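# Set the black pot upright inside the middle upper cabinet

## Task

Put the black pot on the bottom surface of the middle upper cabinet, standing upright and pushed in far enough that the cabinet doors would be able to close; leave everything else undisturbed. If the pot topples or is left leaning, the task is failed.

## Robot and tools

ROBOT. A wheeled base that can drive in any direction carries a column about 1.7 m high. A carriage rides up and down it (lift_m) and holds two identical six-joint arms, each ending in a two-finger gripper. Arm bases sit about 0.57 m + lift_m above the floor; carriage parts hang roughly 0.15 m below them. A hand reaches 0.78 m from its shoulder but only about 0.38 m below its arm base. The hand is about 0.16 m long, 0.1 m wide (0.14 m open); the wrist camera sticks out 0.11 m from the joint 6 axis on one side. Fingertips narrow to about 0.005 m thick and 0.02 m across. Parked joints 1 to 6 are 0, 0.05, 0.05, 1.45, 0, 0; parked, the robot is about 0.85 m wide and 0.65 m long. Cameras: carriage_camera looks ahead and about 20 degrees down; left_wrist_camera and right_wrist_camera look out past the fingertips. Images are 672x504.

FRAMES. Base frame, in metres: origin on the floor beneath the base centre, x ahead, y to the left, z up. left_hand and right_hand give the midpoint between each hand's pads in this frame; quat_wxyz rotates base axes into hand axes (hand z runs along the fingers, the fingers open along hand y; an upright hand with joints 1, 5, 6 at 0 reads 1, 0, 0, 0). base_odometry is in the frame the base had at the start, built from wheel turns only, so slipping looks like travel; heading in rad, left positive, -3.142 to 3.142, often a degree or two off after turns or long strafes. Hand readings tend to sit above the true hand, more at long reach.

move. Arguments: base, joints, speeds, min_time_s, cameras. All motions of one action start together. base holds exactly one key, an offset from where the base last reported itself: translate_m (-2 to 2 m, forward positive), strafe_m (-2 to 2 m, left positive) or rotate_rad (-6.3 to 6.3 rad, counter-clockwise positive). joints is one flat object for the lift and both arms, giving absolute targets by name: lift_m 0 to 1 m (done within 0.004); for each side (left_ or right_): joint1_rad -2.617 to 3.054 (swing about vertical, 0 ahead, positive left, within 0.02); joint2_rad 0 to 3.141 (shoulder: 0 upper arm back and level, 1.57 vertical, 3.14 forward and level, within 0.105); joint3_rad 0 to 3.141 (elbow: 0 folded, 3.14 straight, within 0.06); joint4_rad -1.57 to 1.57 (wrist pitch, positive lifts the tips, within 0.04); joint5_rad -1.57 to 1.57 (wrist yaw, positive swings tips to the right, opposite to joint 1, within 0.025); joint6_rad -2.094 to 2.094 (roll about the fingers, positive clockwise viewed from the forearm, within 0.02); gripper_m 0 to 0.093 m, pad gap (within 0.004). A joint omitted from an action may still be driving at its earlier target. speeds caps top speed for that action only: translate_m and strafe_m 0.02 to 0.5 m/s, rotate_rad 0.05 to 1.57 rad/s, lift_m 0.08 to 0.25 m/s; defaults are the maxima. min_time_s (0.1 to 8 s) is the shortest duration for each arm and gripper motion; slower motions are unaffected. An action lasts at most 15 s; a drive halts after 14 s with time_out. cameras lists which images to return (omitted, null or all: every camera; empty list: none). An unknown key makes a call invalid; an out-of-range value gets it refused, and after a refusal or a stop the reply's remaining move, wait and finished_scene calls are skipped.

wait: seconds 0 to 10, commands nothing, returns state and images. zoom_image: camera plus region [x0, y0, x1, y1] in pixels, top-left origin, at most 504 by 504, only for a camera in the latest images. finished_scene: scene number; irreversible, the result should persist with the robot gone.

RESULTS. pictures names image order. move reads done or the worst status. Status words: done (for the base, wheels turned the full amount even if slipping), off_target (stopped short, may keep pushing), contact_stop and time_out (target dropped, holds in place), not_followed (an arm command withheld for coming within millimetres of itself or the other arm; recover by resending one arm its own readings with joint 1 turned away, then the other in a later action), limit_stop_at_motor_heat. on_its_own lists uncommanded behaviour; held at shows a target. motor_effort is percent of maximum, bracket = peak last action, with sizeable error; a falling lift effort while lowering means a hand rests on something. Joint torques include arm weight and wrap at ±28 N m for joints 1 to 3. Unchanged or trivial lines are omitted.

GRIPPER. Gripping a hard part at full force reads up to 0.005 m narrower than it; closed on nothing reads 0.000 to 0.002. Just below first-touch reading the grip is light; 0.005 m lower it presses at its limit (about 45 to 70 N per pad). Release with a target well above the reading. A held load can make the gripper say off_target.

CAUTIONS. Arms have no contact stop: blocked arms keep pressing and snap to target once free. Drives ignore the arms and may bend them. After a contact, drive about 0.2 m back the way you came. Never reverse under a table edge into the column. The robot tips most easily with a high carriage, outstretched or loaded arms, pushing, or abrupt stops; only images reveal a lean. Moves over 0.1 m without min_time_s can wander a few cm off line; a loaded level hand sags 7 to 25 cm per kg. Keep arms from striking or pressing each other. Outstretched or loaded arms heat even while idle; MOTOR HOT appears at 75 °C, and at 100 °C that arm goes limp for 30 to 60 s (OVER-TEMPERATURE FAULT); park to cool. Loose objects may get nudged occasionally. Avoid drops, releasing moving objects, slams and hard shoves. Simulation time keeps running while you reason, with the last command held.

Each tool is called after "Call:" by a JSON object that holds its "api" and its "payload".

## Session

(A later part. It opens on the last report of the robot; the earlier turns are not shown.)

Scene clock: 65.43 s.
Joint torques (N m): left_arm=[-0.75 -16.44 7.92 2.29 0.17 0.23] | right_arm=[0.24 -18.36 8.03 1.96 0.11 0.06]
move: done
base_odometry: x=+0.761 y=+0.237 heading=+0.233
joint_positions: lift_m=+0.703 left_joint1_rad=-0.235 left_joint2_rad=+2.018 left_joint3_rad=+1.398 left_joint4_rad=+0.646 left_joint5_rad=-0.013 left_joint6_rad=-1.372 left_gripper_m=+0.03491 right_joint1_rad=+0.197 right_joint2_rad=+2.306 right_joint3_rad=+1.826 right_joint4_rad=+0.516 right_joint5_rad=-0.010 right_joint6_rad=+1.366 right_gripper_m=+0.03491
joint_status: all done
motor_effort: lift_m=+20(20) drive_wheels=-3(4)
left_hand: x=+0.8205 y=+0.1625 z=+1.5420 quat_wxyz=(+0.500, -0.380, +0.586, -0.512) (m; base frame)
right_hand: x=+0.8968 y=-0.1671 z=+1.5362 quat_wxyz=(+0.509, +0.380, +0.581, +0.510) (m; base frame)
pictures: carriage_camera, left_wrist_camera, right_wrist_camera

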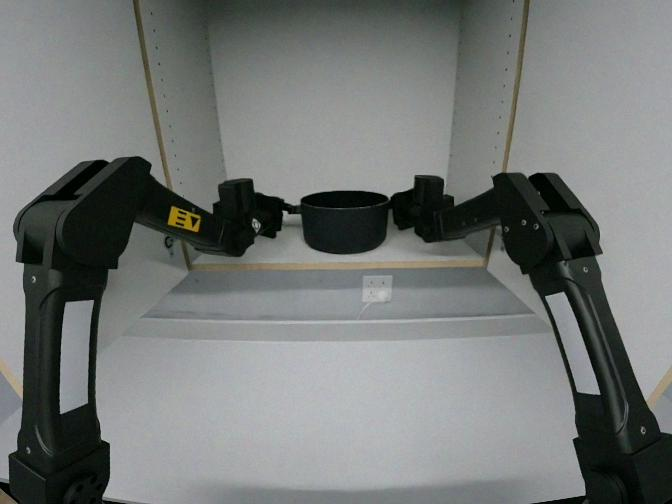

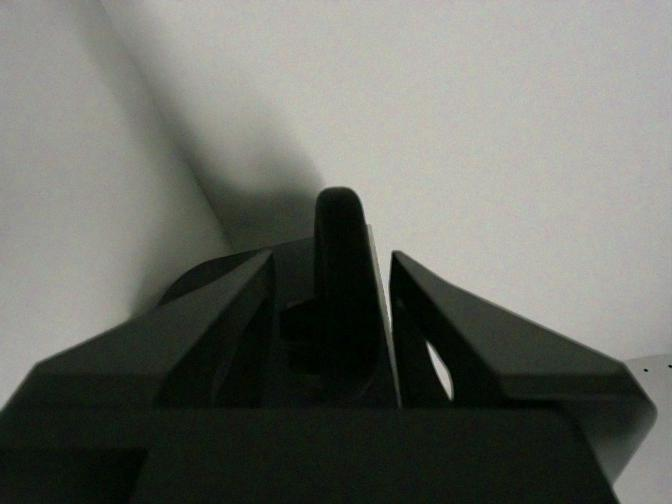

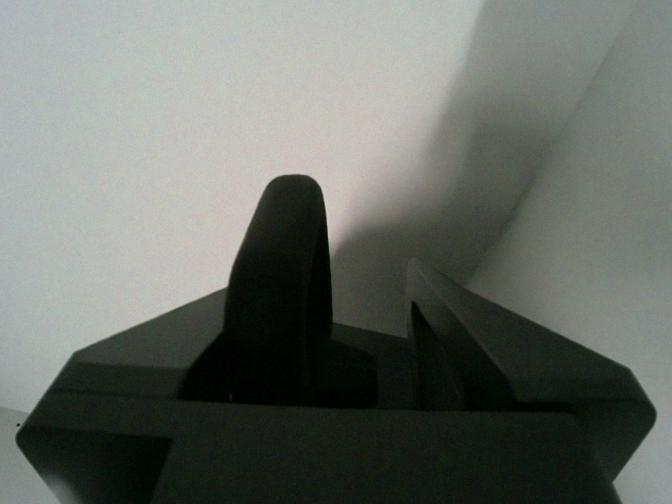

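Call:
{"api": "move", "payload": {"joints": {"left_gripper_m": 0.093, "right_gripper_m": 0.093, "lift_m": 0.71}, "min_time_s": 1.2, "cameras": ["left_wrist_camera", "right_wrist_camera"]}}

Scene clock: 68.03 s.
Joint torques (N m): left_arm=[-0.73 -16.18 7.97 2.39 0.16 0.25] | right_arm=[0.08 -18.18 8.2 2.11 0.11 0.06]
move: done
base_odometry: x=+0.761 y=+0.237 heading=+0.233
joint_positions: lift_m=+0.710 left_joint1_rad=-0.235 left_joint2_rad=+2.016 left_joint3_rad=+1.398 left_joint4_rad=+0.638 left_joint5_rad=-0.012 left_joint6_rad=-1.372 left_gripper_m=+0.09288 right_joint1_rad=+0.197 right_joint2_rad=+2.302 right_joint3_rad=+1.826 right_joint4_rad=+0.501 right_joint5_rad=-0.010 right_joint6_rad=+1.367 right_gripper_m=+0.09288
joint_status: all done
motor_effort: lift_m=+24(28) drive_wheels=-1(4)
left_hand: x=+0.8202 y=+0.1624 z=+1.5477 quat_wxyz=(+0.499, -0.380, +0.588, -0.511) (m; base frame)
right_hand: x=+0.8965 y=-0.1672 z=+1.5409 quat_wxyz=(+0.505, +0.382, +0.584, +0.507) (m; base frame)
pictures: left_wrist_camera, right_wrist_camera

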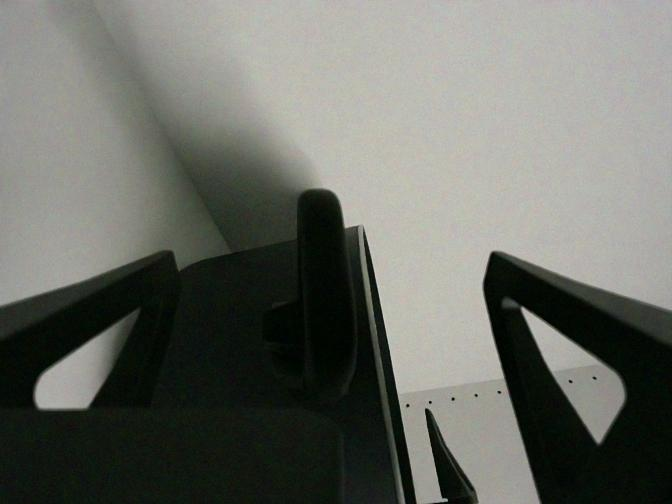

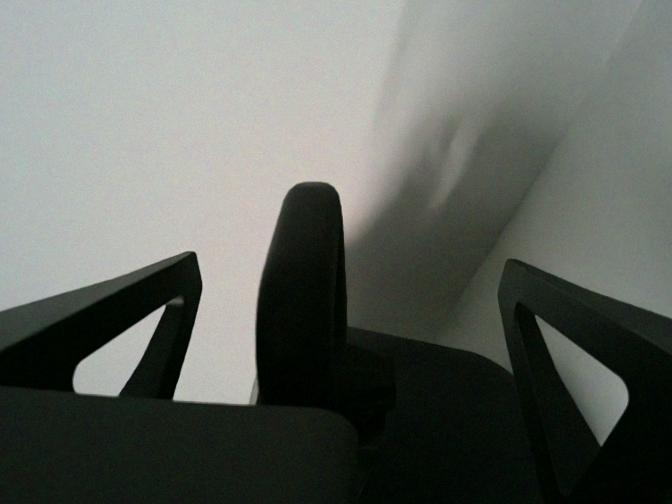

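Call:
{"api": "move", "payload": {"base": {"translate_m": -0.2}, "joints": {"lift_m": 0.716}, "speeds": {"translate_m": 0.15}, "cameras": ["carriage_camera"]}}

Call:
{"api": "move", "payload": {"base": {"translate_m": -0.42}, "speeds": {"translate_m": 0.35}, "cameras": ["carriage_camera"]}}

Call:
{"api": "zoom_image", "payload": {"camera": "carriage_camera", "region": [240, 120, 440, 260]}}

Scene clock: 70.93 s.
Joint torques (N m): left_arm=[-0.55 -16.36 7.99 2.43 0.14 0.23] | right_arm=[0.06 -18.02 8.13 2.18 0.1 0.05]
move: done
base_odometry: x=+0.566 y=+0.191 heading=+0.232
base_status: done
joint_positions: lift_m=+0.716 left_joint1_rad=-0.237 left_joint2_rad=+2.016 left_joint3_rad=+1.398 left_joint4_rad=+0.633 left_joint5_rad=-0.012 left_joint6_rad=-1.372 left_gripper_m=+0.09288 right_joint1_rad=+0.197 right_joint2_rad=+2.301 right_joint3_rad=+1.826 right_joint4_rad=+0.498 right_joint5_rad=-0.010 right_joint6_rad=+1.367 right_gripper_m=+0.09288
joint_status: all done
motor_effort: lift_m=+24(28) drive_wheels=+3(11)
left_hand: x=+0.8200 y=+0.1611 z=+1.5526 quat_wxyz=(+0.497, -0.380, +0.589, -0.511) (m; base frame)
right_hand: x=+0.8963 y=-0.1672 z=+1.5469 quat_wxyz=(+0.505, +0.383, +0.585, +0.506) (m; base frame)
pictures: carriage_camera

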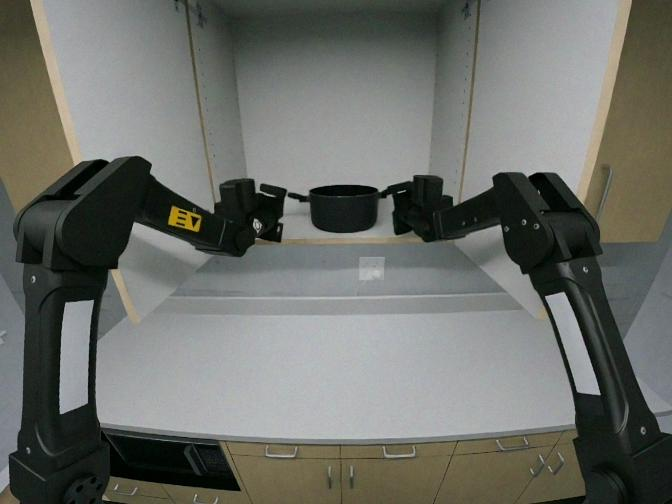

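Scene clock: 73.80 s.
Joint torques (N m): left_arm=[-0.49 -16.23 8.01 2.42 0.16 0.23] | right_arm=[0.05 -18.11 8.06 2.17 0.11 0.03]
move: done
base_odometry: x=+0.157 y=+0.095 heading=+0.231
base_status: done
joint_positions: lift_m=+0.716 left_joint1_rad=-0.238 left_joint2_rad=+2.016 left_joint3_rad=+1.398 left_joint4_rad=+0.633 left_joint5_rad=-0.012 left_joint6_rad=-1.372 left_gripper_m=+0.09288 right_joint1_rad=+0.198 right_joint2_rad=+2.301 right_joint3_rad=+1.826 right_joint4_rad=+0.498 right_joint5_rad=-0.010 right_joint6_rad=+1.367 right_gripper_m=+0.09288
motor_effort: lift_m=+24(24) drive_wheels=-6(12)
left_hand: x=+0.8199 y=+0.1609 z=+1.5526 quat_wxyz=(+0.497, -0.380, +0.590, -0.511) (m; base frame)
right_hand: x=+0.8963 y=-0.1669 z=+1.5468 quat_wxyz=(+0.505, +0.383, +0.585, +0.506) (m; base frame)
pictures: carriage_camera

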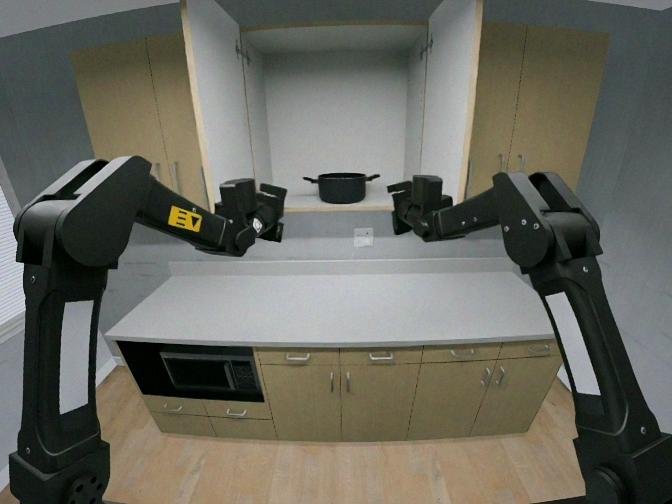

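Scaled by 2.520 from the camera's 672x504 image, which has a finer 960x720 frame.

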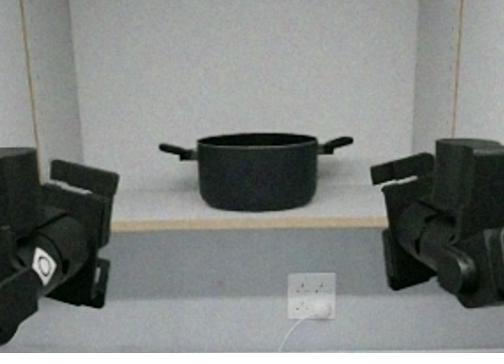

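Call:
{"api": "finished_scene", "payload": {"scene": 2}}

The scene is finished: the task was done.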